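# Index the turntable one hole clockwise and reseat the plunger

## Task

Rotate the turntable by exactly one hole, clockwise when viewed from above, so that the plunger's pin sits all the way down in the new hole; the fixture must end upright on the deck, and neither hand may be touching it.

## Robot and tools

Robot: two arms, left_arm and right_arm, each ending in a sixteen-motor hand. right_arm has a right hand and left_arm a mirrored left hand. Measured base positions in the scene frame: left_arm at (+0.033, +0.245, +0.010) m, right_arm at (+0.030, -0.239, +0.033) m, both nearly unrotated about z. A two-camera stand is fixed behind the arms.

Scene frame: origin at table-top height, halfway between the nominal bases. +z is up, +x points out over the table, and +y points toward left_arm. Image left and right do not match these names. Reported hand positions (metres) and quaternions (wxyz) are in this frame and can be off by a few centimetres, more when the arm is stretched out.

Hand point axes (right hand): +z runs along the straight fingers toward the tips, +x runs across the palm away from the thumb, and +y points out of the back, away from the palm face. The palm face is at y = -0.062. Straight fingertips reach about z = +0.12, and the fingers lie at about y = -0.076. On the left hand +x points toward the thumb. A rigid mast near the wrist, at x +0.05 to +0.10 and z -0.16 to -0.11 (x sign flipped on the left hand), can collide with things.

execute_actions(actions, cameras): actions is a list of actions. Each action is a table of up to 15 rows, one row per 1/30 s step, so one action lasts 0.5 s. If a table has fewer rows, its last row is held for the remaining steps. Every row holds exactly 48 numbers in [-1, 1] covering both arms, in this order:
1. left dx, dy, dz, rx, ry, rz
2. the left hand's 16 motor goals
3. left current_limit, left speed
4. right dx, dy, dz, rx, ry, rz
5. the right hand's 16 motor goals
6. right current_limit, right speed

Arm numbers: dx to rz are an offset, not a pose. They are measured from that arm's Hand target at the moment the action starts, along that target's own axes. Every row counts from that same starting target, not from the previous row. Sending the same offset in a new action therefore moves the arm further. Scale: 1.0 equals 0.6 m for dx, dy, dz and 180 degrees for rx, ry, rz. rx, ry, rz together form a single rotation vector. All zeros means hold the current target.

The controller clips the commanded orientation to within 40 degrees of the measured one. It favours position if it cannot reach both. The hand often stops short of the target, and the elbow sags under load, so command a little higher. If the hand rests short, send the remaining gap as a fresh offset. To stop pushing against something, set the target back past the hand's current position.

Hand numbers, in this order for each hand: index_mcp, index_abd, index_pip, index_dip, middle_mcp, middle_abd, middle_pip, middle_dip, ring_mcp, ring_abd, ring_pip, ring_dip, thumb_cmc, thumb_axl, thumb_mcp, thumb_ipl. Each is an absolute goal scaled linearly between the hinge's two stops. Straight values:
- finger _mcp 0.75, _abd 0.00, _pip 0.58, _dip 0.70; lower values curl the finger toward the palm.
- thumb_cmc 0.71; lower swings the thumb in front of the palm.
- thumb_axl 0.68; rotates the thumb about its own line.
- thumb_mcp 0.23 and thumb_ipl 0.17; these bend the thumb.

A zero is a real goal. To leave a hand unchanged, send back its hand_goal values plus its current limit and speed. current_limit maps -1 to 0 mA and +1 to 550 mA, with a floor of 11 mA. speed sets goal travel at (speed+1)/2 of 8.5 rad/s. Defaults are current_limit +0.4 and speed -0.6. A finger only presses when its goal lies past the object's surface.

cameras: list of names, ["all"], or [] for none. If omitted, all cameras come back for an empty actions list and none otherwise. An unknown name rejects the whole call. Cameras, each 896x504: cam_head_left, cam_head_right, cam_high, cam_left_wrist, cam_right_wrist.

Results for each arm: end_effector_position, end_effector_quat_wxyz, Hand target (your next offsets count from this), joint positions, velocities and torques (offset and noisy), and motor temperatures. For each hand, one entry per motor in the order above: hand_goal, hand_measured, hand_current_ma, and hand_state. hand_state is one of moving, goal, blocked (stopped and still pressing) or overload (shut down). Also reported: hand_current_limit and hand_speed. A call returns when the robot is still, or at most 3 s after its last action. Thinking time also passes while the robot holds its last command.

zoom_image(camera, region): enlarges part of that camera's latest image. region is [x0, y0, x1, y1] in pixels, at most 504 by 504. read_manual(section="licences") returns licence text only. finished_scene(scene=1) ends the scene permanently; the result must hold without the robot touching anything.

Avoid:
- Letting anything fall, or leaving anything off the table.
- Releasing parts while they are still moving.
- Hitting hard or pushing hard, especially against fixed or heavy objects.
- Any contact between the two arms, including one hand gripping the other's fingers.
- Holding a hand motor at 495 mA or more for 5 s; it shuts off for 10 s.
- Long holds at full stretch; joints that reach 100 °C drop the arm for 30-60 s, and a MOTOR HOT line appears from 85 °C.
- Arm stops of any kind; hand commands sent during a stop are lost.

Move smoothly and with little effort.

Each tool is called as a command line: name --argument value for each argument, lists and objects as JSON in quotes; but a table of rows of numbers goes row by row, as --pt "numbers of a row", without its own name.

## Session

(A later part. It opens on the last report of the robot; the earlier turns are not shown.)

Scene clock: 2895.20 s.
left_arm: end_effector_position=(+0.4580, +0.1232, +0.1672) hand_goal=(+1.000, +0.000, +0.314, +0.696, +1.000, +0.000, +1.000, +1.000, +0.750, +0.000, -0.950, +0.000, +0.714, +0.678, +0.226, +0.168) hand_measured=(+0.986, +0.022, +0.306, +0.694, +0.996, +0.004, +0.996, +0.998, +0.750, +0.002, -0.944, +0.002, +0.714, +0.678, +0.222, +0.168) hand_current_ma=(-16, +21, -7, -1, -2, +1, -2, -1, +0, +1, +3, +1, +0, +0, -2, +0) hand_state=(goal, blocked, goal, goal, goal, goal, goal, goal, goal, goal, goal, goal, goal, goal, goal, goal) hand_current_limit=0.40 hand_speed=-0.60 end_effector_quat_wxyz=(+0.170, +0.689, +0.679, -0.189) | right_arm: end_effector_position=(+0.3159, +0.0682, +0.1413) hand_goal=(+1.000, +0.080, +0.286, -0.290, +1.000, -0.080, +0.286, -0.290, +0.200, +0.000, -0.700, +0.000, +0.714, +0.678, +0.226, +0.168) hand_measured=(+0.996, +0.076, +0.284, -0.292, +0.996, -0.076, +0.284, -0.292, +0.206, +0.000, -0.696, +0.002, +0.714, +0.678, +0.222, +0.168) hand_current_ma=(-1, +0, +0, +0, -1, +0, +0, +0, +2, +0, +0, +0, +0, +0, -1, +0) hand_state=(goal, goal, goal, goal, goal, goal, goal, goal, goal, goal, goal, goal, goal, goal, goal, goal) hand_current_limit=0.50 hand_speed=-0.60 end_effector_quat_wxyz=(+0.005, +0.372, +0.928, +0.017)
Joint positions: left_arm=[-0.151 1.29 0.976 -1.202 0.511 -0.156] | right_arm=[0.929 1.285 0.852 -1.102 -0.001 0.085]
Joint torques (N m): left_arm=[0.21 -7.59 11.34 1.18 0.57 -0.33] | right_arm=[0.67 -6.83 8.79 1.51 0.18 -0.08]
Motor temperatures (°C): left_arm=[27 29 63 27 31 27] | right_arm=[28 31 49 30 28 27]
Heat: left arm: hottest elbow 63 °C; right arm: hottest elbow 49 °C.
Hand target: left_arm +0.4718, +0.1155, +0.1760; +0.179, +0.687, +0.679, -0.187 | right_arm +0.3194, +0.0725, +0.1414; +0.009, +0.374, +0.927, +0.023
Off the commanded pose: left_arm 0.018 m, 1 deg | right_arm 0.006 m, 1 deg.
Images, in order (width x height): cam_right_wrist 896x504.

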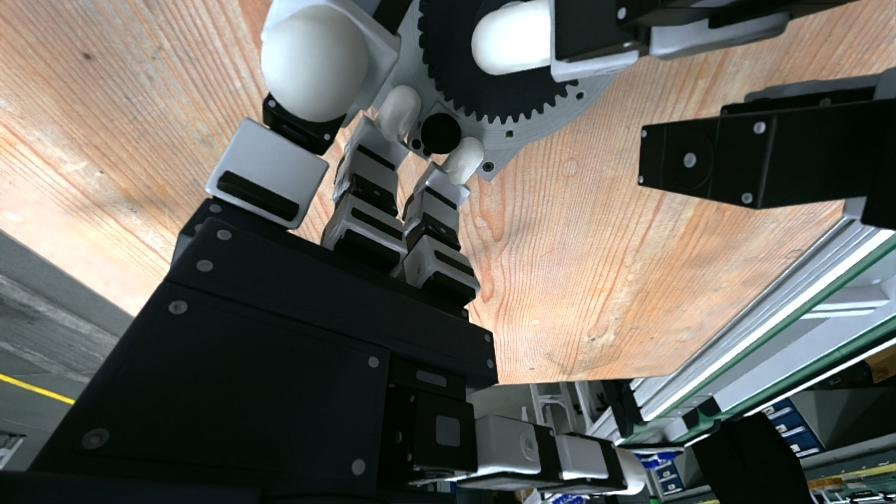

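execute_actions --actions '[[[0,0,0,0,0,0,1,0,0.314,0.696,1,0,1,1,0.75,0,-0.95,0,0.714,0.678,0.226,0.168,0.4,-0.6,0,0.003,0.005,0,0,0,1,0.08,0.285,-0.29,1,-0.08,0.285,-0.29,0.2,0,-0.7,0,0.714,0.678,0.226,0.168,0.5,-0.6]]]' --cameras '["cam_right_wrist"]'

zoom_image --camera "cam_right_wrist" --region '[370, 80, 490, 200]'

Scene clock: 2899.70 s.
left_arm: end_effector_position=(+0.4580, +0.1232, +0.1672) hand_goal=(+1.000, +0.000, +0.314, +0.696, +1.000, +0.000, +1.000, +1.000, +0.750, +0.000, -0.950, +0.000, +0.714, +0.678, +0.226, +0.168) hand_measured=(+0.986, +0.022, +0.306, +0.694, +0.996, +0.004, +0.996, +0.998, +0.750, +0.002, -0.944, +0.002, +0.714, +0.678, +0.222, +0.168) hand_current_ma=(-16, +21, -7, -1, -2, +1, -2, -1, +0, +1, +3, +1, +0, +0, -2, +0) hand_state=(goal, blocked, goal, goal, goal, goal, goal, goal, goal, goal, goal, goal, goal, goal, goal, goal) hand_current_limit=0.40 hand_speed=-0.60 end_effector_quat_wxyz=(+0.170, +0.689, +0.679, -0.189) | right_arm: end_effector_position=(+0.3173, +0.0699, +0.1416) hand_goal=(+1.000, +0.080, +0.286, -0.290, +1.000, -0.080, +0.286, -0.290, +0.200, +0.000, -0.700, +0.000, +0.714, +0.678, +0.226, +0.168) hand_measured=(+0.996, +0.076, +0.284, -0.292, +0.996, -0.076, +0.284, -0.292, +0.206, +0.000, -0.696, +0.002, +0.714, +0.678, +0.222, +0.168) hand_current_ma=(-1, +0, +0, +0, -1, +0, +0, +0, +2, +0, +0, +0, +0, +0, -1, +0) hand_state=(goal, goal, goal, goal, goal, goal, goal, goal, goal, goal, goal, goal, goal, goal, goal, goal) hand_current_limit=0.50 hand_speed=-0.60 end_effector_quat_wxyz=(+0.006, +0.372, +0.928, +0.021)
Joint positions: left_arm=[-0.151 1.29 0.976 -1.202 0.511 -0.156] | right_arm=[0.929 1.286 0.852 -1.093 -0.001 0.085]
Joint torques (N m): left_arm=[0.15 -7.47 11.33 1.22 0.57 -0.33] | right_arm=[0.62 -6.18 8.76 1.54 0.18 -0.08]
Motor temperatures (°C): left_arm=[27 29 62 27 31 27] | right_arm=[28 31 48 30 28 27]
Heat: left arm: hottest elbow 62 °C; right arm: hottest elbow 48 °C.
Hand target: left_arm +0.4718, +0.1155, +0.1760; +0.179, +0.687, +0.679, -0.187 | right_arm +0.3208, +0.0739, +0.1385; +0.009, +0.374, +0.927, +0.023
Off the commanded pose: left_arm 0.018 m, 1 deg | right_arm 0.006 m, 0 deg.
Images, in order (width x height): cam_right_wrist 896x504.

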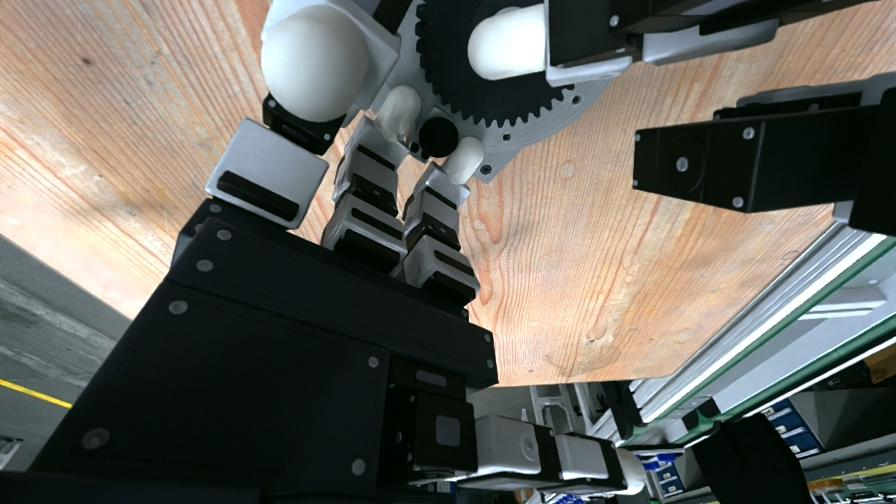

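Scaled by 4.200.

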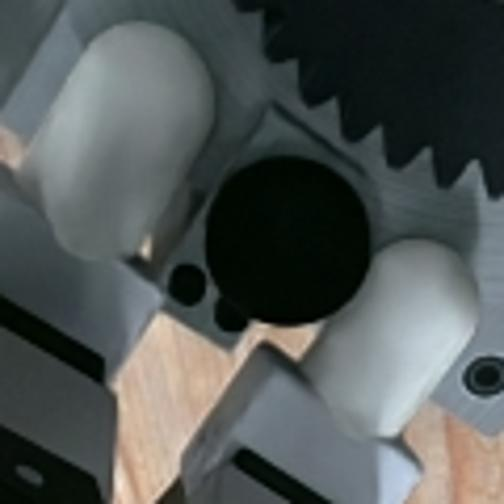

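execute_actions --actions '[[[0,0,0,0,0,0,1,0,0.314,0.696,1,0,1,1,0.75,0,-0.95,0,0.714,0.678,0.226,0.168,0.4,-0.6,0,-0.006,0.006,0,0,0,1,0.08,0.285,-0.29,1,-0.08,0.285,-0.29,0.2,0,-0.7,0,0.714,0.678,0.226,0.168,0.5,-0.6]]]' --cameras '["cam_right_wrist"]'

zoom_image --camera "cam_right_wrist" --region '[370, 80, 490, 200]'

Scene clock: 2909.40 s.
left_arm: end_effector_position=(+0.4580, +0.1232, +0.1672) hand_goal=(+1.000, +0.000, +0.314, +0.696, +1.000, +0.000, +1.000, +1.000, +0.750, +0.000, -0.950, +0.000, +0.714, +0.678, +0.226, +0.168) hand_measured=(+0.986, +0.022, +0.306, +0.694, +0.996, +0.004, +0.996, +0.998, +0.750, +0.002, -0.944, +0.002, +0.714, +0.678, +0.222, +0.168) hand_current_ma=(-16, +21, -7, -1, -2, +1, -2, -1, +0, +1, +3, +1, +0, +0, -2, +0) hand_state=(goal, blocked, goal, goal, goal, goal, goal, goal, goal, goal, goal, goal, goal, goal, goal, goal) hand_current_limit=0.40 hand_speed=-0.60 end_effector_quat_wxyz=(+0.170, +0.689, +0.679, -0.189) | right_arm: end_effector_position=(+0.3164, +0.0686, +0.1384) hand_goal=(+1.000, +0.080, +0.286, -0.290, +1.000, -0.080, +0.286, -0.290, +0.200, +0.000, -0.700, +0.000, +0.714, +0.678, +0.226, +0.168) hand_measured=(+0.994, +0.076, +0.280, -0.296, +0.994, -0.078, +0.280, -0.296, +0.206, +0.000, -0.696, +0.002, +0.714, +0.678, +0.222, +0.168) hand_current_ma=(-1, +0, -1, -1, -1, +0, -1, -1, +2, +0, +0, +0, +0, +0, -1, +0) hand_state=(goal, goal, goal, goal, goal, goal, goal, goal, goal, goal, goal, goal, goal, goal, goal, goal) hand_current_limit=0.50 hand_speed=-0.60 end_effector_quat_wxyz=(+0.006, +0.373, +0.928, +0.021)
Joint positions: left_arm=[-0.151 1.29 0.976 -1.202 0.511 -0.156] | right_arm=[0.929 1.286 0.843 -1.083 -0.001 0.086]
Joint torques (N m): left_arm=[0.21 -7.53 11.34 1.22 0.57 -0.34] | right_arm=[0.67 -6.59 8.25 1.57 0.18 -0.07]
Motor temperatures (°C): left_arm=[27 29 62 27 31 27] | right_arm=[28 31 48 30 28 27]
Heat: left arm: hottest elbow 62 °C; right arm: hottest elbow 48 °C.
Hand target: left_arm +0.4718, +0.1155, +0.1760; +0.179, +0.687, +0.679, -0.187 | right_arm +0.3184, +0.0715, +0.1348; +0.009, +0.374, +0.927, +0.023
Off the commanded pose: left_arm 0.018 m, 1 deg | right_arm 0.005 m, 0 deg.
Images, in order (width x height): cam_right_wrist 896x504.

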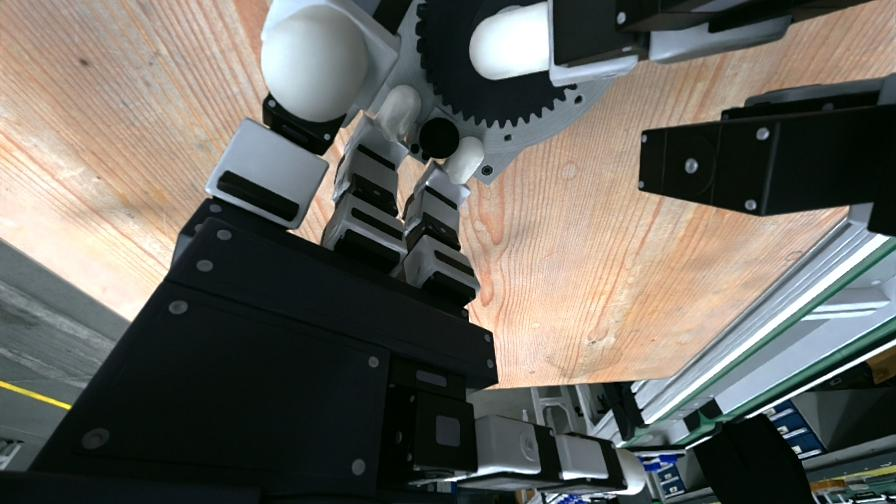

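Scaled by 4.200.

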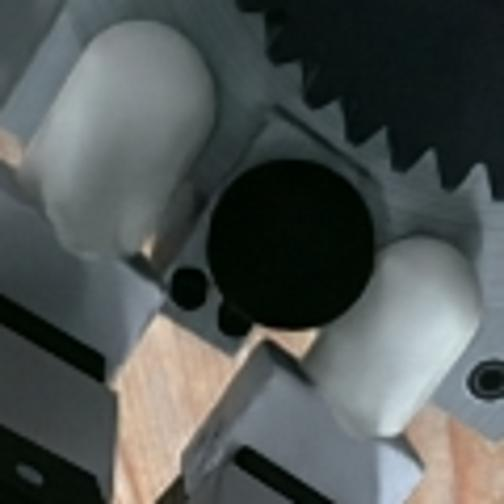

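execute_actions --actions '[[[0,0,0,0,0,0,1,0,0.314,0.696,1,0,1,1,0.75,0,-0.95,0,0.714,0.678,0.226,0.168,0.4,-0.6,0,0,0,0,0,0,1,-0.15,0.27,-0.31,1,0.15,0.27,-0.31,0.2,0,-0.7,0,0.714,0.678,0.226,0.168,0.5,-0.85]],[[0,0,0,0,0,0,1,0,0.314,0.696,1,0,1,1,0.75,0,-0.95,0,0.714,0.678,0.226,0.168,0.4,-0.6,0,0,0,0,0,0,1,-0.4,0.27,-0.31,1,0.4,0.27,-0.31,0.2,0,-0.7,0,0.714,0.678,0.226,0.168,0.5,-0.85]]]' --cameras '["cam_right_wrist"]'

zoom_image --camera "cam_right_wrist" --region '[370, 80, 490, 200]'

Scene clock: 2915.63 s.
left_arm: end_effector_position=(+0.4580, +0.1232, +0.1672) hand_goal=(+1.000, +0.000, +0.314, +0.696, +1.000, +0.000, +1.000, +1.000, +0.750, +0.000, -0.950, +0.000, +0.714, +0.678, +0.226, +0.168) hand_measured=(+0.986, +0.022, +0.306, +0.694, +0.996, +0.004, +0.996, +0.998, +0.750, +0.002, -0.944, +0.002, +0.714, +0.678, +0.222, +0.168) hand_current_ma=(-16, +21, -7, -1, -2, +1, -2, -1, +0, +1, +3, +1, +0, +0, -2, +0) hand_state=(goal, blocked, goal, goal, goal, goal, goal, goal, goal, goal, goal, goal, goal, goal, goal, goal) hand_current_limit=0.40 hand_speed=-0.60 end_effector_quat_wxyz=(+0.170, +0.689, +0.679, -0.189) | right_arm: end_effector_position=(+0.3168, +0.0679, +0.1379) hand_goal=(+1.000, -0.400, +0.270, -0.310, +1.000, +0.400, +0.270, -0.310, +0.200, +0.000, -0.700, +0.000, +0.714, +0.678, +0.226, +0.168) hand_measured=(+0.994, +0.004, +0.268, -0.312, +0.994, +0.020, +0.268, -0.312, +0.206, +0.000, -0.696, +0.002, +0.714, +0.678, +0.222, +0.168) hand_current_ma=(-1, +412, +0, +0, -1, -412, +0, +0, +2, +0, +0, +0, +0, +0, -1, +0) hand_state=(goal, blocked, goal, goal, goal, blocked, goal, goal, goal, goal, goal, goal, goal, goal, goal, goal) hand_current_limit=0.50 hand_speed=-0.85 end_effector_quat_wxyz=(+0.006, +0.375, +0.927, +0.021)
Joint positions: left_arm=[-0.151 1.29 0.976 -1.202 0.511 -0.156] | right_arm=[0.928 1.286 0.841 -1.082 -0.001 0.088]
Joint torques (N m): left_arm=[0.21 -7.47 11.34 1.22 0.57 -0.33] | right_arm=[0.67 -6.53 8.42 1.52 0.18 -0.08]
Motor temperatures (°C): left_arm=[27 29 62 27 31 27] | right_arm=[28 31 47 30 28 27]
Heat: left arm: hottest elbow 62 °C; right arm: hottest elbow 47 °C.
Hand target: left_arm +0.4718, +0.1155, +0.1760; +0.179, +0.687, +0.679, -0.187 | right_arm +0.3184, +0.0715, +0.1348; +0.009, +0.374, +0.927, +0.023
Off the commanded pose: left_arm 0.018 m, 1 deg | right_arm 0.005 m, 0 deg.
Images, in order (width x height): cam_right_wrist 896x504.

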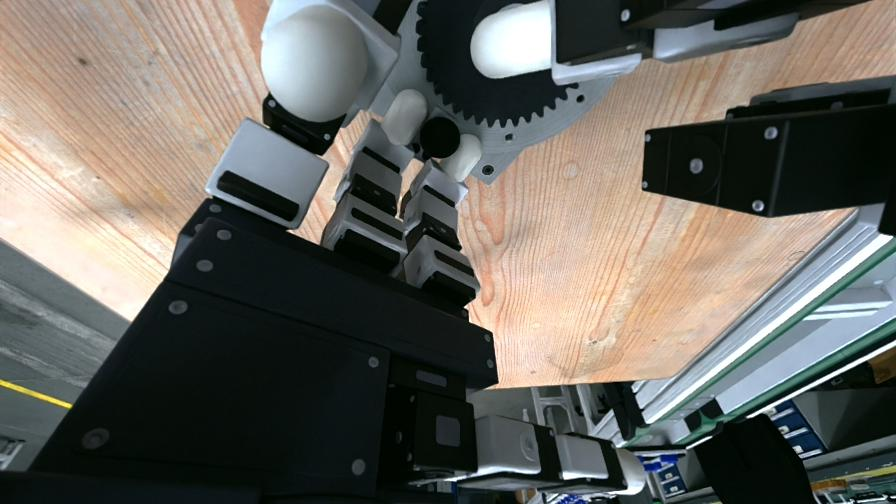

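Scaled by 4.200.

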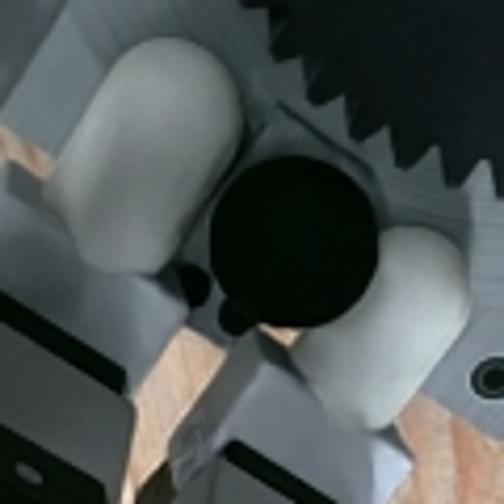

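execute_actions --actions '[[[0,0,0,0,0,0,1,0,0.314,0.696,1,0,1,1,0.75,0,-0.95,0,0.714,0.678,0.226,0.168,0.4,-0.6,0,0,0,0,0,0,1,0.08,0.285,-0.29,1,-0.08,0.285,-0.29,0.2,0,-0.7,0,0.714,0.678,0.226,0.168,0.5,-0.6]],[[0,0,0,0,0,0,1,0,0.314,0.696,1,0,1,1,0.75,0,-0.95,0,0.714,0.678,0.226,0.168,0.4,-0.6,0,-0.006,0,0,0,0,1,0.08,0.285,-0.29,1,-0.08,0.285,-0.29,0.2,0,-0.7,0,0.714,0.678,0.226,0.168,0.5,-0.6]]]' --cameras '["cam_right_wrist"]'

zoom_image --camera "cam_right_wrist" --region '[370, 80, 490, 200]'

Scene clock: 2924.07 s.
left_arm: end_effector_position=(+0.4580, +0.1232, +0.1672) hand_goal=(+1.000, +0.000, +0.314, +0.696, +1.000, +0.000, +1.000, +1.000, +0.750, +0.000, -0.950, +0.000, +0.714, +0.678, +0.226, +0.168) hand_measured=(+0.986, +0.022, +0.306, +0.694, +0.996, +0.004, +0.996, +0.998, +0.750, +0.002, -0.944, +0.002, +0.714, +0.678, +0.222, +0.168) hand_current_ma=(-16, +21, -7, -1, -2, +1, -2, -1, +0, +1, +3, +1, +0, +0, -2, +0) hand_state=(goal, blocked, goal, goal, goal, goal, goal, goal, goal, goal, goal, goal, goal, goal, goal, goal) hand_current_limit=0.40 hand_speed=-0.60 end_effector_quat_wxyz=(+0.170, +0.689, +0.679, -0.189) | right_arm: end_effector_position=(+0.3165, +0.0673, +0.1372) hand_goal=(+1.000, +0.080, +0.286, -0.290, +1.000, -0.080, +0.286, -0.290, +0.200, +0.000, -0.700, +0.000, +0.714, +0.678, +0.226, +0.168) hand_measured=(+0.994, +0.060, +0.270, -0.304, +0.994, -0.064, +0.270, -0.304, +0.206, +0.000, -0.696, +0.002, +0.714, +0.678, +0.222, +0.168) hand_current_ma=(-1, -8, -6, -6, -1, +5, -6, -5, +2, +0, +0, +0, +0, +0, -1, +0) hand_state=(goal, goal, goal, goal, goal, goal, goal, goal, goal, goal, goal, goal, goal, goal, goal, goal) hand_current_limit=0.50 hand_speed=-0.60 end_effector_quat_wxyz=(+0.006, +0.375, +0.927, +0.020)
Joint positions: left_arm=[-0.151 1.29 0.976 -1.202 0.511 -0.156] | right_arm=[0.928 1.286 0.84 -1.082 -0.001 0.089]
Joint torques (N m): left_arm=[0.21 -7.53 11.34 1.21 0.57 -0.34] | right_arm=[0.62 -7.36 7.77 1.47 0.18 -0.07]
Motor temperatures (°C): left_arm=[27 29 62 27 31 27] | right_arm=[28 31 47 30 28 27]
Heat: left arm: hottest elbow 62 °C; right arm: hottest elbow 47 °C.
Hand target: left_arm +0.4718, +0.1155, +0.1760; +0.179, +0.687, +0.679, -0.187 | right_arm +0.3159, +0.0689, +0.1346; +0.009, +0.374, +0.927, +0.023
Off the commanded pose: left_arm 0.018 m, 1 deg | right_arm 0.003 m, 1 deg.
Images, in order (width x height): cam_right_wrist 896x504.

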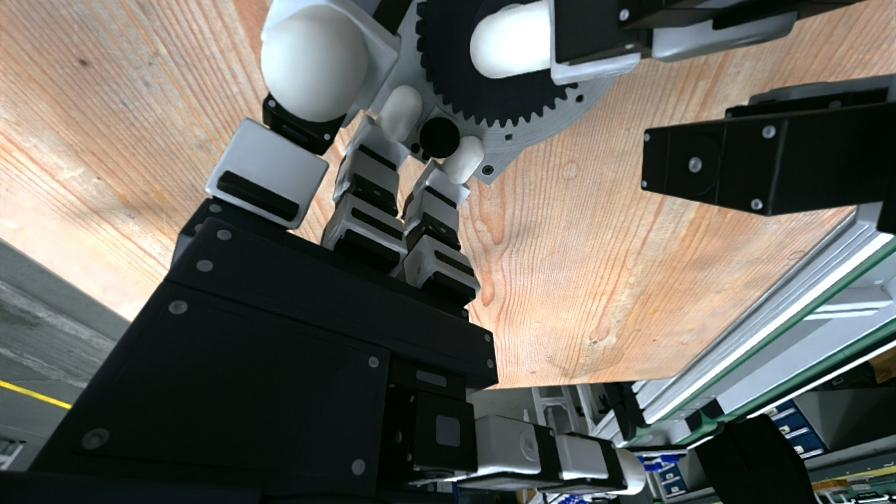

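Scaled by 4.200.

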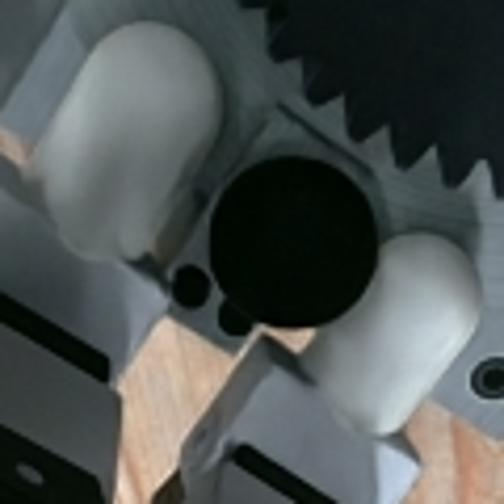

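execute_actions --actions '[[[0,0,0,0,0,0,1,0,0.314,0.696,1,0,1,1,0.75,0,-0.95,0,0.714,0.678,0.226,0.168,0.4,-0.6,0,-0.005,-0.009,0,0,0,1,0.08,0.285,-0.29,1,-0.08,0.285,-0.29,0.2,0,-0.7,0,0.714,0.678,0.226,0.168,0.5,-0.6]]]' --cameras '["cam_right_wrist"]'

zoom_image --camera "cam_right_wrist" --region '[370, 80, 490, 200]'

Scene clock: 2929.00 s.
left_arm: end_effector_position=(+0.4580, +0.1232, +0.1672) hand_goal=(+1.000, +0.000, +0.314, +0.696, +1.000, +0.000, +1.000, +1.000, +0.750, +0.000, -0.950, +0.000, +0.714, +0.678, +0.226, +0.168) hand_measured=(+0.986, +0.022, +0.306, +0.694, +0.996, +0.004, +0.996, +0.998, +0.750, +0.002, -0.944, +0.002, +0.714, +0.678, +0.222, +0.168) hand_current_ma=(-16, +21, -7, -1, -2, +1, -2, -1, +0, +1, +3, +1, +0, +0, -2, +0) hand_state=(goal, blocked, goal, goal, goal, goal, goal, goal, goal, goal, goal, goal, goal, goal, goal, goal) hand_current_limit=0.40 hand_speed=-0.60 end_effector_quat_wxyz=(+0.170, +0.689, +0.679, -0.189) | right_arm: end_effector_position=(+0.3154, +0.0670, +0.1383) hand_goal=(+1.000, +0.080, +0.286, -0.290, +1.000, -0.080, +0.286, -0.290, +0.200, +0.000, -0.700, +0.000, +0.714, +0.678, +0.226, +0.168) hand_measured=(+0.992, +0.070, +0.272, -0.300, +0.992, -0.074, +0.272, -0.300, +0.206, +0.000, -0.696, +0.002, +0.714, +0.678, +0.222, +0.168) hand_current_ma=(-2, -2, -6, -3, -2, +1, -6, -3, +2, +0, +0, +0, +0, +0, -1, +0) hand_state=(goal, goal, goal, goal, goal, goal, goal, goal, goal, goal, goal, goal, goal, goal, goal, goal) hand_current_limit=0.50 hand_speed=-0.60 end_effector_quat_wxyz=(+0.006, +0.372, +0.928, +0.022)
Joint positions: left_arm=[-0.151 1.29 0.976 -1.202 0.511 -0.156] | right_arm=[0.928 1.28 0.837 -1.082 -0.001 0.081]
Joint torques (N m): left_arm=[0.21 -7.53 11.34 1.21 0.57 -0.34] | right_arm=[0.62 -8.18 8.16 0.73 0.19 -0.06]
Motor temperatures (°C): left_arm=[27 29 62 27 31 27] | right_arm=[28 31 47 30 28 27]
Heat: left arm: hottest elbow 62 °C; right arm: hottest elbow 47 °C.
Hand target: left_arm +0.4718, +0.1155, +0.1760; +0.179, +0.687, +0.679, -0.187 | right_arm +0.3137, +0.0665, +0.1398; +0.009, +0.374, +0.927, +0.023
Off the commanded pose: left_arm 0.018 m, 1 deg | right_arm 0.002 m, 0 deg.
Images, in order (width x height): cam_right_wrist 896x504.

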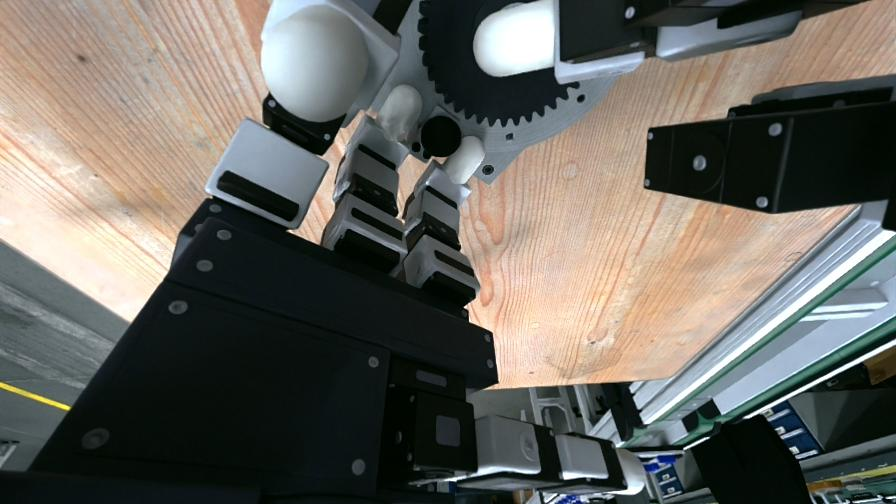

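Scaled by 4.200.

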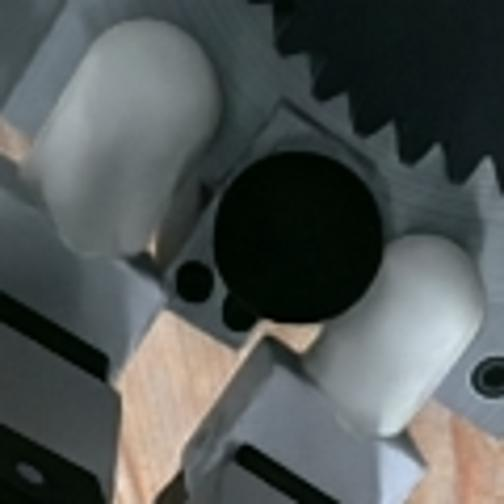

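execute_actions --actions '[[[0,0,0,0,0,0,1,0,0.314,0.696,1,0,1,1,0.75,0,-0.95,0,0.714,0.678,0.226,0.168,0.4,-0.6,0,0,0,0,0,0,1,-0.15,0.275,-0.30,1,0.15,0.275,-0.30,0.2,0,-0.7,0,0.714,0.678,0.226,0.168,0.5,-0.85]],[[0,0,0,0,0,0,1,0,0.314,0.696,1,0,1,1,0.75,0,-0.95,0,0.714,0.678,0.226,0.168,0.4,-0.6,0,0,0,0,0,0,1,-0.4,0.275,-0.30,1,0.4,0.275,-0.30,0.2,0,-0.7,0,0.714,0.678,0.226,0.168,0.5,-0.85]]]' --cameras '["cam_right_wrist"]'

zoom_image --camera "cam_right_wrist" --region '[370, 80, 490, 200]'

Scene clock: 2935.17 s.
left_arm: end_effector_position=(+0.4580, +0.1232, +0.1672) hand_goal=(+1.000, +0.000, +0.314, +0.696, +1.000, +0.000, +1.000, +1.000, +0.750, +0.000, -0.950, +0.000, +0.714, +0.678, +0.226, +0.168) hand_measured=(+0.986, +0.022, +0.306, +0.694, +0.996, +0.004, +0.996, +0.998, +0.750, +0.002, -0.944, +0.002, +0.714, +0.678, +0.222, +0.168) hand_current_ma=(-16, +21, -7, -1, -2, +1, -2, -1, +0, +1, +3, +1, +0, +0, -2, +0) hand_state=(goal, blocked, goal, goal, goal, goal, goal, goal, goal, goal, goal, goal, goal, goal, goal, goal) hand_current_limit=0.40 hand_speed=-0.60 end_effector_quat_wxyz=(+0.170, +0.689, +0.679, -0.189) | right_arm: end_effector_position=(+0.3154, +0.0670, +0.1383) hand_goal=(+1.000, -0.400, +0.276, -0.300, +1.000, +0.400, +0.276, -0.300, +0.200, +0.000, -0.700, +0.000, +0.714, +0.678, +0.226, +0.168) hand_measured=(+0.992, +0.000, +0.270, -0.306, +0.992, +0.026, +0.270, -0.304, +0.206, +0.000, -0.696, +0.002, +0.714, +0.678, +0.222, +0.168) hand_current_ma=(-2, +413, -1, -1, -2, -412, -1, -1, +2, +0, +0, +0, +0, +0, -1, +0) hand_state=(goal, blocked, goal, goal, goal, blocked, goal, goal, goal, goal, goal, goal, goal, goal, goal, goal) hand_current_limit=0.50 hand_speed=-0.85 end_effector_quat_wxyz=(+0.006, +0.372, +0.928, +0.022)
Joint positions: left_arm=[-0.151 1.29 0.976 -1.202 0.511 -0.156] | right_arm=[0.928 1.28 0.837 -1.082 -0.001 0.081]
Joint torques (N m): left_arm=[0.21 -7.53 11.33 1.22 0.57 -0.34] | right_arm=[0.67 -8.12 8.21 0.72 0.19 -0.06]
Motor temperatures (°C): left_arm=[27 29 62 27 32 27] | right_arm=[28 31 46 30 28 27]
Heat: left arm: hottest elbow 62 °C; right arm: hottest elbow 46 °C.
Hand target: left_arm +0.4718, +0.1155, +0.1760; +0.179, +0.687, +0.679, -0.187 | right_arm +0.3137, +0.0665, +0.1398; +0.009, +0.374, +0.927, +0.023
Off the commanded pose: left_arm 0.018 m, 1 deg | right_arm 0.002 m, 0 deg.
Images, in order (width x height): cam_right_wrist 896x504.

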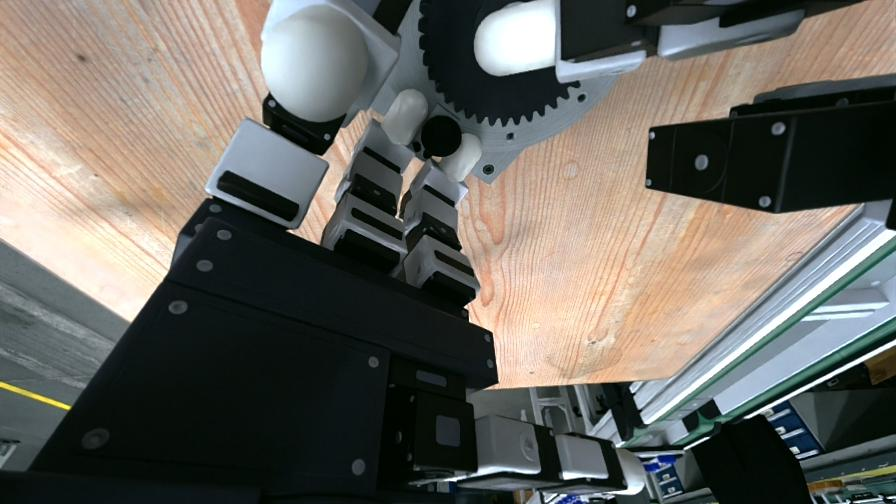

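Scaled by 4.200.

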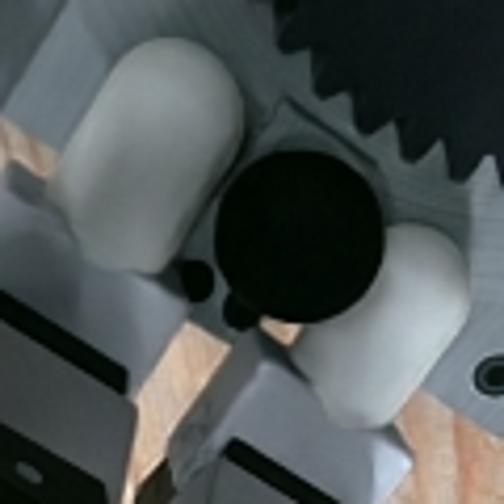

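execute_actions --actions '[[[0,0,0,0,0,0,1,0,0.314,0.696,1,0,1,1,0.75,0,-0.95,0,0.714,0.678,0.226,0.168,0.4,-0.6,0,0.006,-0.014,0,0,0,1,-0.4,0.275,-0.30,1,0.4,0.275,-0.30,0.2,0,-0.7,0,0.714,0.678,0.226,0.168,0.5,-0.85]]]' --cameras '["cam_right_wrist"]'

zoom_image --camera "cam_right_wrist" --region '[370, 80, 490, 200]'

Scene clock: 2944.73 s.
left_arm: end_effector_position=(+0.4580, +0.1232, +0.1672) hand_goal=(+1.000, +0.000, +0.314, +0.696, +1.000, +0.000, +1.000, +1.000, +0.750, +0.000, -0.950, +0.000, +0.714, +0.678, +0.226, +0.168) hand_measured=(+0.986, +0.022, +0.306, +0.694, +0.996, +0.004, +0.996, +0.998, +0.750, +0.002, -0.944, +0.002, +0.714, +0.678, +0.222, +0.168) hand_current_ma=(-16, +21, -7, -1, -2, +1, -2, -1, +0, +1, +3, +1, +0, +0, -2, +0) hand_state=(goal, blocked, goal, goal, goal, goal, goal, goal, goal, goal, goal, goal, goal, goal, goal, goal) hand_current_limit=0.40 hand_speed=-0.60 end_effector_quat_wxyz=(+0.170, +0.689, +0.679, -0.189) | right_arm: end_effector_position=(+0.3147, +0.0671, +0.1381) hand_goal=(+1.000, -0.400, +0.276, -0.300, +1.000, +0.400, +0.276, -0.300, +0.200, +0.000, -0.700, +0.000, +0.714, +0.678, +0.226, +0.168) hand_measured=(+0.990, +0.000, +0.270, -0.306, +0.988, +0.028, +0.270, -0.304, +0.206, +0.000, -0.696, +0.002, +0.714, +0.678, +0.222, +0.168) hand_current_ma=(-4, +412, -1, -1, -4, -412, -1, -1, +2, +0, +0, +0, +0, +0, -1, +0) hand_state=(goal, blocked, goal, goal, goal, blocked, goal, goal, goal, goal, goal, goal, goal, goal, goal, goal) hand_current_limit=0.50 hand_speed=-0.85 end_effector_quat_wxyz=(+0.006, +0.371, +0.928, +0.021)
Joint positions: left_arm=[-0.151 1.29 0.976 -1.202 0.511 -0.156] | right_arm=[0.929 1.28 0.837 -1.083 -0.001 0.081]
Joint torques (N m): left_arm=[0.15 -7.53 11.34 1.21 0.57 -0.34] | right_arm=[0.62 -8.29 10.11 0.03 0.18 -0.06]
Motor temperatures (°C): left_arm=[27 29 62 27 32 27] | right_arm=[28 31 45 30 28 27]
Heat: left arm: hottest elbow 62 °C; right arm: hottest elbow 45 °C.
Hand target: left_arm +0.4718, +0.1155, +0.1760; +0.179, +0.687, +0.679, -0.187 | right_arm +0.3159, +0.0688, +0.1484; +0.009, +0.374, +0.927, +0.023
Off the commanded pose: left_arm 0.018 m, 1 deg | right_arm 0.010 m, 1 deg.
Images, in order (width x height): cam_right_wrist 896x504.

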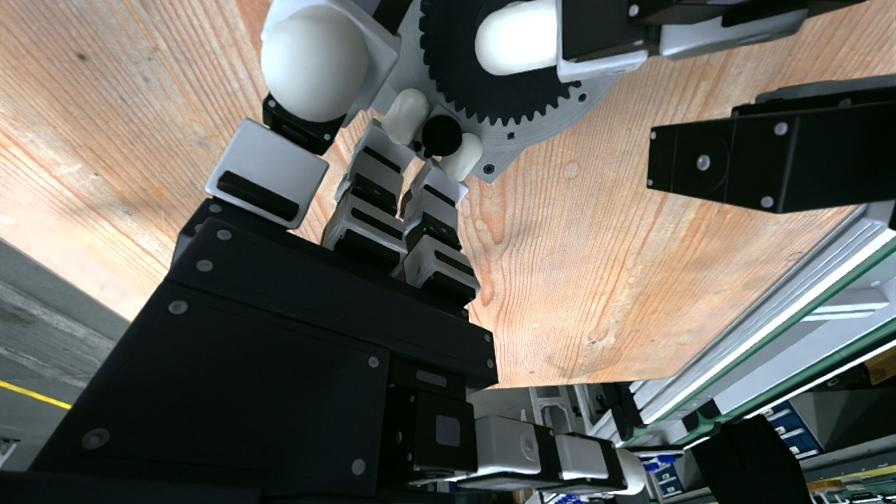

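Scaled by 4.200.

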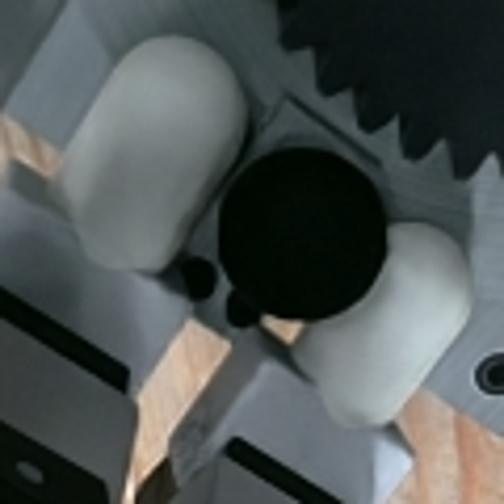

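execute_actions --actions '[[[0,0,0,0,0,0,1,0,0.314,0.696,1,0,1,1,0.75,0,-0.95,0,0.714,0.678,0.226,0.168,0.4,-0.6,0,0.006,-0.010,0,0,0,1,-0.4,0.275,-0.30,1,0.4,0.275,-0.30,0.2,0,-0.7,0,0.714,0.678,0.226,0.168,0.5,-0.85]]]' --cameras '["cam_right_wrist"]'

zoom_image --camera "cam_right_wrist" --region '[370, 80, 490, 200]'

Scene clock: 2949.77 s.
left_arm: end_effector_position=(+0.4580, +0.1232, +0.1672) hand_goal=(+1.000, +0.000, +0.314, +0.696, +1.000, +0.000, +1.000, +1.000, +0.750, +0.000, -0.950, +0.000, +0.714, +0.678, +0.226, +0.168) hand_measured=(+0.986, +0.022, +0.306, +0.694, +0.996, +0.004, +0.996, +0.998, +0.750, +0.002, -0.944, +0.002, +0.714, +0.678, +0.222, +0.168) hand_current_ma=(-16, +21, -7, -1, -2, +1, -2, -1, +0, +1, +3, +1, +0, +0, -2, +0) hand_state=(goal, blocked, goal, goal, goal, goal, goal, goal, goal, goal, goal, goal, goal, goal, goal, goal) hand_current_limit=0.40 hand_speed=-0.60 end_effector_quat_wxyz=(+0.170, +0.689, +0.679, -0.189) | right_arm: end_effector_position=(+0.3104, +0.0632, +0.1364) hand_goal=(+1.000, -0.400, +0.276, -0.300, +1.000, +0.400, +0.276, -0.300, +0.200, +0.000, -0.700, +0.000, +0.714, +0.678, +0.226, +0.168) hand_measured=(+0.990, -0.110, +0.268, -0.306, +0.988, +0.144, +0.266, -0.306, +0.206, +0.000, -0.696, +0.002, +0.714, +0.678, +0.222, +0.168) hand_current_ma=(-3, +413, -2, -1, -4, -412, -3, -1, +2, +0, +0, +0, +0, +0, -1, +0) hand_state=(goal, blocked, goal, goal, goal, blocked, goal, goal, goal, goal, goal, goal, goal, goal, goal, goal) hand_current_limit=0.50 hand_speed=-0.85 end_effector_quat_wxyz=(+0.002, +0.370, +0.929, +0.010)
Joint positions: left_arm=[-0.151 1.29 0.976 -1.202 0.511 -0.156] | right_arm=[0.931 1.28 0.838 -1.109 -0.002 0.081]
Joint torques (N m): left_arm=[0.21 -7.53 11.29 1.25 0.57 -0.34] | right_arm=[0.5 -8 11.45 0.05 0.18 -0.07]
Motor temperatures (°C): left_arm=[27 29 62 27 32 27] | right_arm=[28 31 45 30 28 27]
Heat: left arm: hottest elbow 62 °C; right arm: hottest elbow 45 °C.
Hand target: left_arm +0.4718, +0.1155, +0.1760; +0.179, +0.687, +0.679, -0.187 | right_arm +0.3182, +0.0712, +0.1546; +0.009, +0.374, +0.927, +0.023
Off the commanded pose: left_arm 0.018 m, 1 deg | right_arm 0.021 m, 2 deg.
Images, in order (width x height): cam_right_wrist 896x504.

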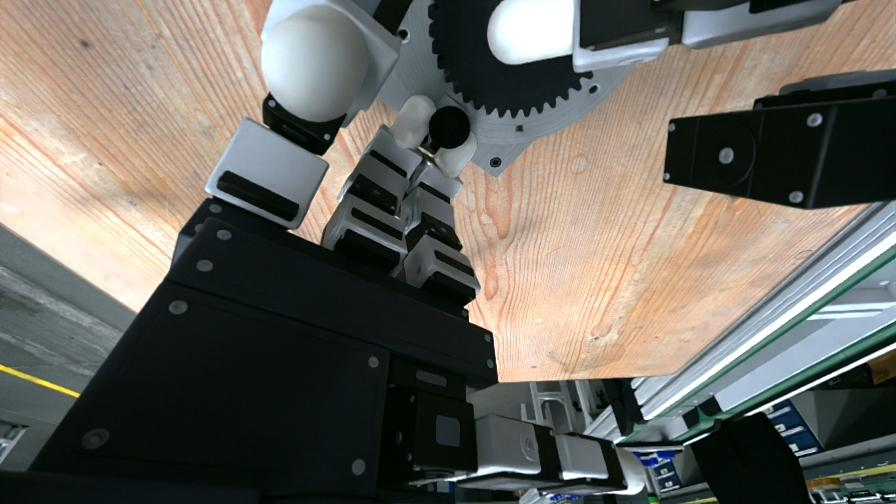

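Scaled by 4.200.

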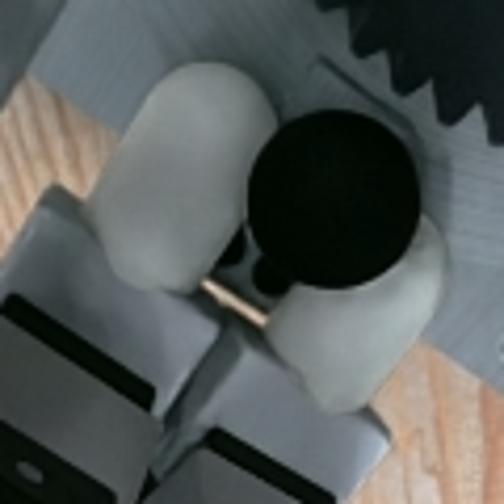

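execute_actions --actions '[[[0,0,0,0,0,0,1,0,0.314,0.696,1,0,1,1,0.75,0,-0.95,0,0.714,0.678,0.226,0.168,0.4,-0.6,0,-0.008,0.000,0,0,0,1,0.09,0.285,-0.29,1,-0.09,0.285,-0.29,0.2,0,-0.7,0,0.714,0.678,0.226,0.168,0.5,-0.6]]]' --cameras '["cam_right_wrist"]'

zoom_image --camera "cam_right_wrist" --region '[370, 80, 490, 200]'

Scene clock: 2959.07 s.
left_arm: end_effector_position=(+0.4580, +0.1232, +0.1672) hand_goal=(+1.000, +0.000, +0.314, +0.696, +1.000, +0.000, +1.000, +1.000, +0.750, +0.000, -0.950, +0.000, +0.714, +0.678, +0.226, +0.168) hand_measured=(+0.986, +0.022, +0.306, +0.694, +0.996, +0.004, +0.996, +0.998, +0.750, +0.002, -0.944, +0.002, +0.714, +0.678, +0.222, +0.168) hand_current_ma=(-16, +21, -7, -1, -2, +1, -2, -1, +0, +1, +3, +1, +0, +0, -2, +0) hand_state=(goal, blocked, goal, goal, goal, goal, goal, goal, goal, goal, goal, goal, goal, goal, goal, goal) hand_current_limit=0.40 hand_speed=-0.60 end_effector_quat_wxyz=(+0.170, +0.689, +0.679, -0.189) | right_arm: end_effector_position=(+0.3096, +0.0623, +0.1395) hand_goal=(+1.000, +0.090, +0.286, -0.290, +1.000, -0.090, +0.286, -0.290, +0.200, +0.000, -0.700, +0.000, +0.714, +0.678, +0.226, +0.168) hand_measured=(+0.992, +0.086, +0.284, -0.292, +0.992, -0.086, +0.284, -0.292, +0.206, +0.000, -0.696, +0.002, +0.714, +0.678, +0.222, +0.168) hand_current_ma=(-3, +0, +0, +0, -3, +0, +0, +0, +2, +0, +0, +0, +0, +0, -1, +0) hand_state=(goal, goal, goal, goal, goal, goal, goal, goal, goal, goal, goal, goal, goal, goal, goal, goal) hand_current_limit=0.50 hand_speed=-0.60 end_effector_quat_wxyz=(+0.002, +0.370, +0.929, +0.011)
Joint positions: left_arm=[-0.151 1.29 0.976 -1.202 0.511 -0.156] | right_arm=[0.931 1.271 0.838 -1.116 -0.002 0.081]
Joint torques (N m): left_arm=[0.15 -7.41 11.33 1.22 0.57 -0.33] | right_arm=[0.62 -8.29 10.54 0.28 0.19 -0.06]
Motor temperatures (°C): left_arm=[27 29 62 27 32 27] | right_arm=[28 31 46 30 28 27]
Heat: left arm: hottest elbow 62 °C; right arm: hottest elbow 46 °C.
Hand target: left_arm +0.4718, +0.1155, +0.1760; +0.179, +0.687, +0.679, -0.187 | right_arm +0.3148, +0.0677, +0.1543; +0.009, +0.374, +0.927, +0.023
Off the commanded pose: left_arm 0.018 m, 1 deg | right_arm 0.017 m, 2 deg.
Images, in order (width x height): cam_right_wrist 896x504.

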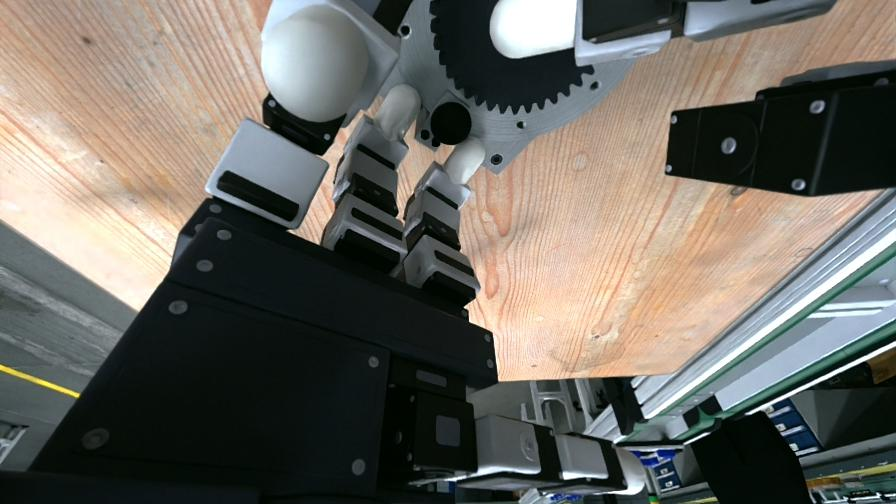

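Scaled by 4.200.

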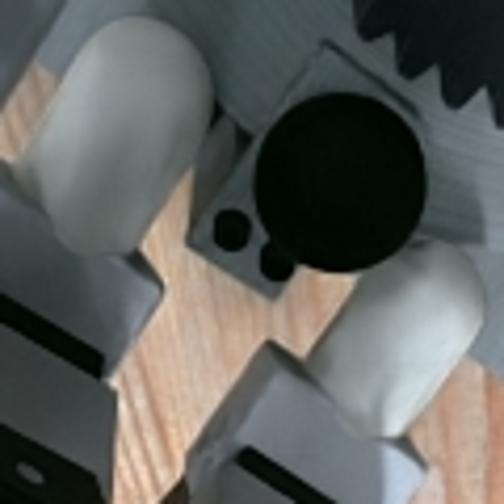

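execute_actions --actions '[[[0,0,0,0,0,0,1,0,0.314,0.696,1,0,1,1,0.75,0,-0.95,0,0.714,0.678,0.226,0.168,0.4,-0.6,0,0.011,-0.005,0,0,0,1,0.09,0.285,-0.29,1,-0.09,0.285,-0.29,0.2,0,-0.7,0,0.714,0.678,0.226,0.168,0.5,-0.6]],[[0,0,0,0,0,0,1,0,0.314,0.696,1,0,1,1,0.75,0,-0.95,0,0.714,0.678,0.226,0.168,0.4,-0.6,0,-0.001,0.030,0,0,0,1,0.09,0.285,-0.29,1,-0.09,0.285,-0.29,0.2,0,-0.7,0,0.714,0.678,0.226,0.168,0.5,-0.6]]]' --cameras '["cam_right_wrist"]'

zoom_image --camera "cam_right_wrist" --region '[370, 80, 490, 200]'

Scene clock: 2973.13 s.
left_arm: end_effector_position=(+0.4580, +0.1232, +0.1672) hand_goal=(+1.000, +0.000, +0.314, +0.696, +1.000, +0.000, +1.000, +1.000, +0.750, +0.000, -0.950, +0.000, +0.714, +0.678, +0.226, +0.168) hand_measured=(+0.986, +0.022, +0.306, +0.694, +0.996, +0.004, +0.996, +0.998, +0.750, +0.002, -0.944, +0.002, +0.714, +0.678, +0.222, +0.168) hand_current_ma=(-16, +21, -7, -1, -2, +1, -2, -1, +0, +1, +3, +1, +0, +0, -2, +0) hand_state=(goal, blocked, goal, goal, goal, goal, goal, goal, goal, goal, goal, goal, goal, goal, goal, goal) hand_current_limit=0.40 hand_speed=-0.60 end_effector_quat_wxyz=(+0.170, +0.689, +0.679, -0.189) | right_arm: end_effector_position=(+0.3124, +0.0649, +0.1380) hand_goal=(+1.000, +0.090, +0.286, -0.290, +1.000, -0.090, +0.286, -0.290, +0.200, +0.000, -0.700, +0.000, +0.714, +0.678, +0.226, +0.168) hand_measured=(+0.994, +0.086, +0.284, -0.292, +0.996, -0.088, +0.282, -0.296, +0.206, +0.000, -0.696, +0.002, +0.714, +0.678, +0.222, +0.168) hand_current_ma=(-2, +0, +0, +0, +0, +0, -1, -1, +2, +0, +0, +0, +0, +0, -1, +0) hand_state=(goal, goal, goal, goal, goal, goal, goal, goal, goal, goal, goal, goal, goal, goal, goal, goal) hand_current_limit=0.50 hand_speed=-0.60 end_effector_quat_wxyz=(+0.003, +0.373, +0.928, +0.015)
Joint positions: left_arm=[-0.151 1.29 0.976 -1.202 0.511 -0.156] | right_arm=[0.931 1.279 0.838 -1.099 -0.002 0.088]
Joint torques (N m): left_arm=[0.15 -7.53 11.34 1.21 0.57 -0.34] | right_arm=[0.5 -5.89 9.68 1.59 0.19 -0.08]
Motor temperatures (°C): left_arm=[27 29 62 27 32 27] | right_arm=[28 31 47 30 28 27]
Heat: left arm: hottest elbow 62 °C; right arm: hottest elbow 47 °C.
Hand target: left_arm +0.4718, +0.1155, +0.1760; +0.179, +0.687, +0.679, -0.187 | right_arm +0.3195, +0.0726, +0.1396; +0.009, +0.374, +0.927, +0.023
Off the commanded pose: left_arm 0.018 m, 1 deg | right_arm 0.011 m, 1 deg.
Images, in order (width x height): cam_right_wrist 896x504.

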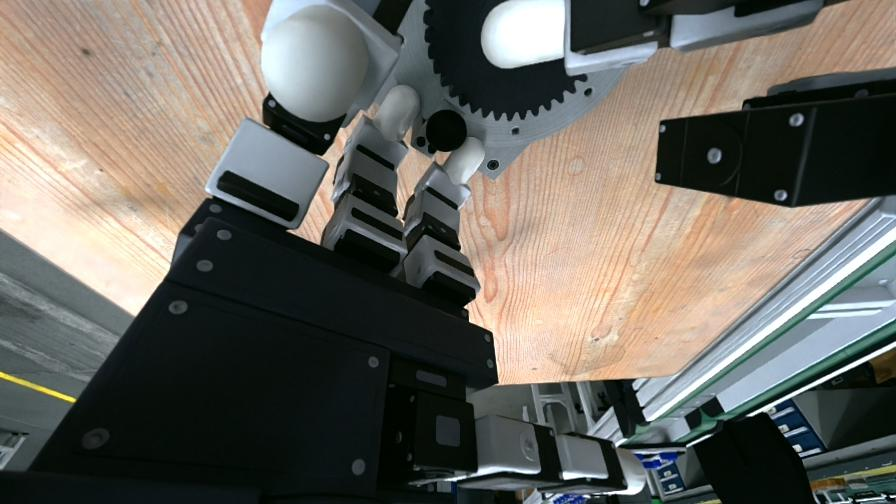

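Scaled by 4.200.

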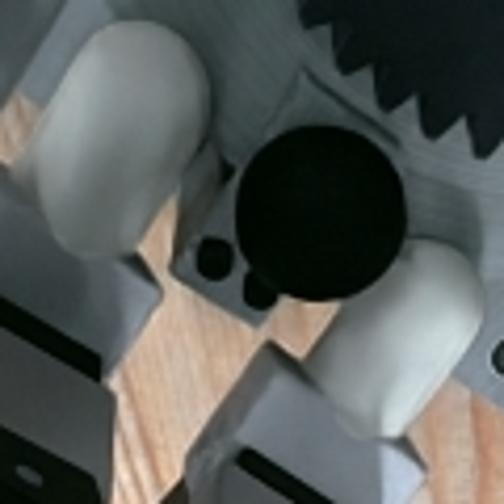

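execute_actions --actions '[[[0,0,0,0,0,0,1,0,0.314,0.696,1,0,1,1,0.75,0,-0.95,0,0.714,0.678,0.226,0.168,0.4,-0.6,0,0.011,-0.005,0,0,0,1,0.09,0.285,-0.29,1,-0.09,0.285,-0.29,0.2,0,-0.7,0,0.714,0.678,0.226,0.168,0.5,-0.6]]]' --cameras '["cam_right_wrist"]'

zoom_image --camera "cam_right_wrist" --region '[370, 80, 490, 200]'

Scene clock: 2978.40 s.
left_arm: end_effector_position=(+0.4580, +0.1232, +0.1672) hand_goal=(+1.000, +0.000, +0.314, +0.696, +1.000, +0.000, +1.000, +1.000, +0.750, +0.000, -0.950, +0.000, +0.714, +0.678, +0.226, +0.168) hand_measured=(+0.986, +0.022, +0.306, +0.694, +0.996, +0.004, +0.996, +0.998, +0.750, +0.002, -0.944, +0.002, +0.714, +0.678, +0.222, +0.168) hand_current_ma=(-16, +21, -7, -1, -2, +1, -2, -1, +0, +1, +3, +1, +0, +0, -2, +0) hand_state=(goal, blocked, goal, goal, goal, goal, goal, goal, goal, goal, goal, goal, goal, goal, goal, goal) hand_current_limit=0.40 hand_speed=-0.60 end_effector_quat_wxyz=(+0.170, +0.689, +0.679, -0.189) | right_arm: end_effector_position=(+0.3128, +0.0652, +0.1380) hand_goal=(+1.000, +0.090, +0.286, -0.290, +1.000, -0.090, +0.286, -0.290, +0.200, +0.000, -0.700, +0.000, +0.714, +0.678, +0.226, +0.168) hand_measured=(+0.994, +0.086, +0.282, -0.296, +0.998, -0.088, +0.280, -0.298, +0.206, +0.000, -0.696, +0.002, +0.714, +0.678, +0.222, +0.168) hand_current_ma=(-1, +0, -1, -1, +0, +0, -1, -2, +2, +0, +0, +0, +0, +0, -1, +0) hand_state=(goal, goal, goal, goal, goal, goal, goal, goal, goal, goal, goal, goal, goal, goal, goal, goal) hand_current_limit=0.50 hand_speed=-0.60 end_effector_quat_wxyz=(+0.003, +0.374, +0.927, +0.015)
Joint positions: left_arm=[-0.151 1.29 0.976 -1.202 0.511 -0.156] | right_arm=[0.931 1.28 0.84 -1.099 -0.002 0.089]
Joint torques (N m): left_arm=[0.21 -7.53 11.33 1.21 0.57 -0.33] | right_arm=[0.38 -5.01 11.4 1.24 0.18 -0.09]
Motor temperatures (°C): left_arm=[27 29 62 27 32 27] | right_arm=[28 31 47 30 28 27]
Heat: left arm: hottest elbow 62 °C; right arm: hottest elbow 47 °C.
Hand target: left_arm +0.4718, +0.1155, +0.1760; +0.179, +0.687, +0.679, -0.187 | right_arm +0.3240, +0.0772, +0.1430; +0.009, +0.374, +0.927, +0.023
Off the commanded pose: left_arm 0.018 m, 1 deg | right_arm 0.017 m, 1 deg.
Images, in order (width x height): cam_right_wrist 896x504.

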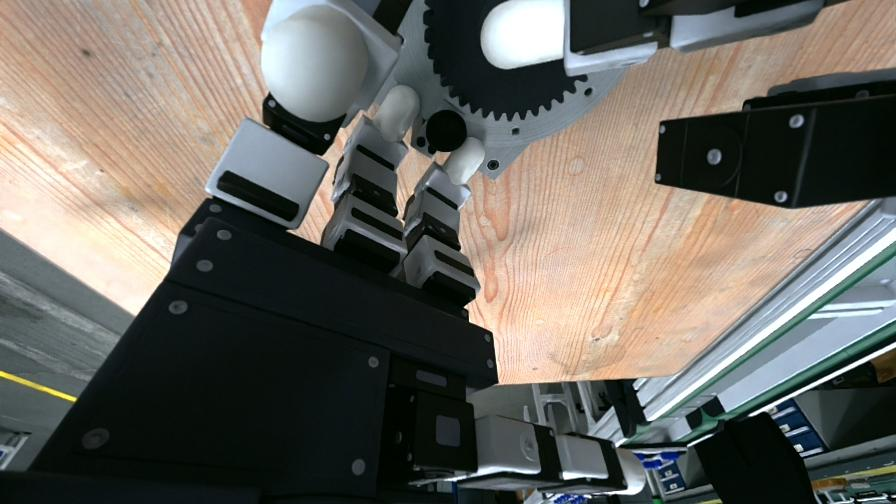

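Scaled by 4.200.

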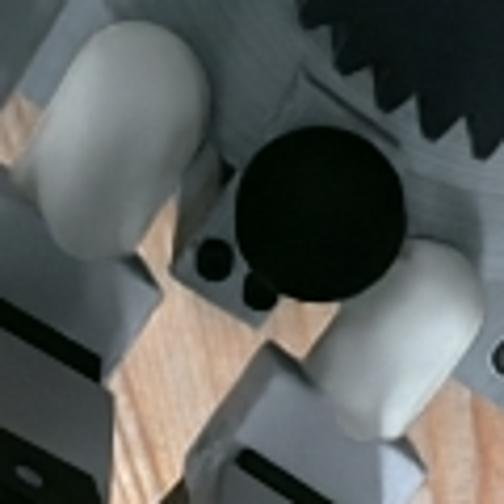

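execute_actions --actions '[[[0,0,0,0,0,0,1,0,0.314,0.696,1,0,1,1,0.75,0,-0.95,0,0.714,0.678,0.226,0.168,0.4,-0.6,0,0,-0.027,0,0,0,1,0.09,0.285,-0.29,1,-0.09,0.285,-0.29,0.2,0,-0.7,0,0.714,0.678,0.226,0.168,0.5,-0.6]],[[0,0,0,0,0,0,1,0,0.314,0.696,1,0,1,1,0.75,0,-0.95,0,0.714,0.678,0.226,0.168,0.4,-0.6,0,-0.010,0,0,0,0,1,0.09,0.285,-0.29,1,-0.09,0.285,-0.29,0.2,0,-0.7,0,0.714,0.678,0.226,0.168,0.5,-0.6]]]' --cameras '[]'

Scene clock: 2986.03 s.
left_arm: end_effector_position=(+0.4580, +0.1232, +0.1672) hand_goal=(+1.000, +0.000, +0.314, +0.696, +1.000, +0.000, +1.000, +1.000, +0.750, +0.000, -0.950, +0.000, +0.714, +0.678, +0.226, +0.168) hand_measured=(+0.986, +0.022, +0.306, +0.694, +0.996, +0.004, +0.996, +0.998, +0.750, +0.002, -0.944, +0.002, +0.714, +0.678, +0.222, +0.168) hand_current_ma=(-16, +21, -7, -1, -2, +1, -2, -1, +0, +1, +3, +1, +0, +0, -2, +0) hand_state=(goal, blocked, goal, goal, goal, goal, goal, goal, goal, goal, goal, goal, goal, goal, goal, goal) hand_current_limit=0.40 hand_speed=-0.60 end_effector_quat_wxyz=(+0.170, +0.689, +0.679, -0.189) | right_arm: end_effector_position=(+0.3128, +0.0654, +0.1429) hand_goal=(+1.000, +0.090, +0.286, -0.290, +1.000, -0.090, +0.286, -0.290, +0.200, +0.000, -0.700, +0.000, +0.714, +0.678, +0.226, +0.168) hand_measured=(+0.994, +0.086, +0.284, -0.292, +0.996, -0.088, +0.284, -0.292, +0.206, +0.000, -0.696, +0.002, +0.714, +0.678, +0.222, +0.168) hand_current_ma=(-1, +0, +0, +0, +0, +0, +0, +0, +2, +0, +0, +0, +0, +0, -1, +0) hand_state=(goal, goal, goal, goal, goal, goal, goal, goal, goal, goal, goal, goal, goal, goal, goal, goal) hand_current_limit=0.50 hand_speed=-0.60 end_effector_quat_wxyz=(+0.002, +0.373, +0.928, +0.010)
Joint positions: left_arm=[-0.151 1.29 0.976 -1.202 0.511 -0.156] | right_arm=[0.931 1.28 0.857 -1.126 -0.002 0.088]
Joint torques (N m): left_arm=[0.21 -7.53 11.36 1.21 0.57 -0.34] | right_arm=[0.5 -8.29 10.96 0.21 0.19 -0.07]
Motor temperatures (°C): left_arm=[27 29 62 27 32 27] | right_arm=[28 31 48 30 28 27]
Heat: left arm: hottest elbow 62 °C; right arm: hottest elbow 48 °C.
Hand target: left_arm +0.4718, +0.1155, +0.1760; +0.179, +0.687, +0.679, -0.187 | right_arm +0.3193, +0.0723, +0.1589; +0.009, +0.374, +0.927, +0.023
Off the commanded pose: left_arm 0.018 m, 1 deg | right_arm 0.019 m, 2 deg.
No camera images: "cameras" was empty.


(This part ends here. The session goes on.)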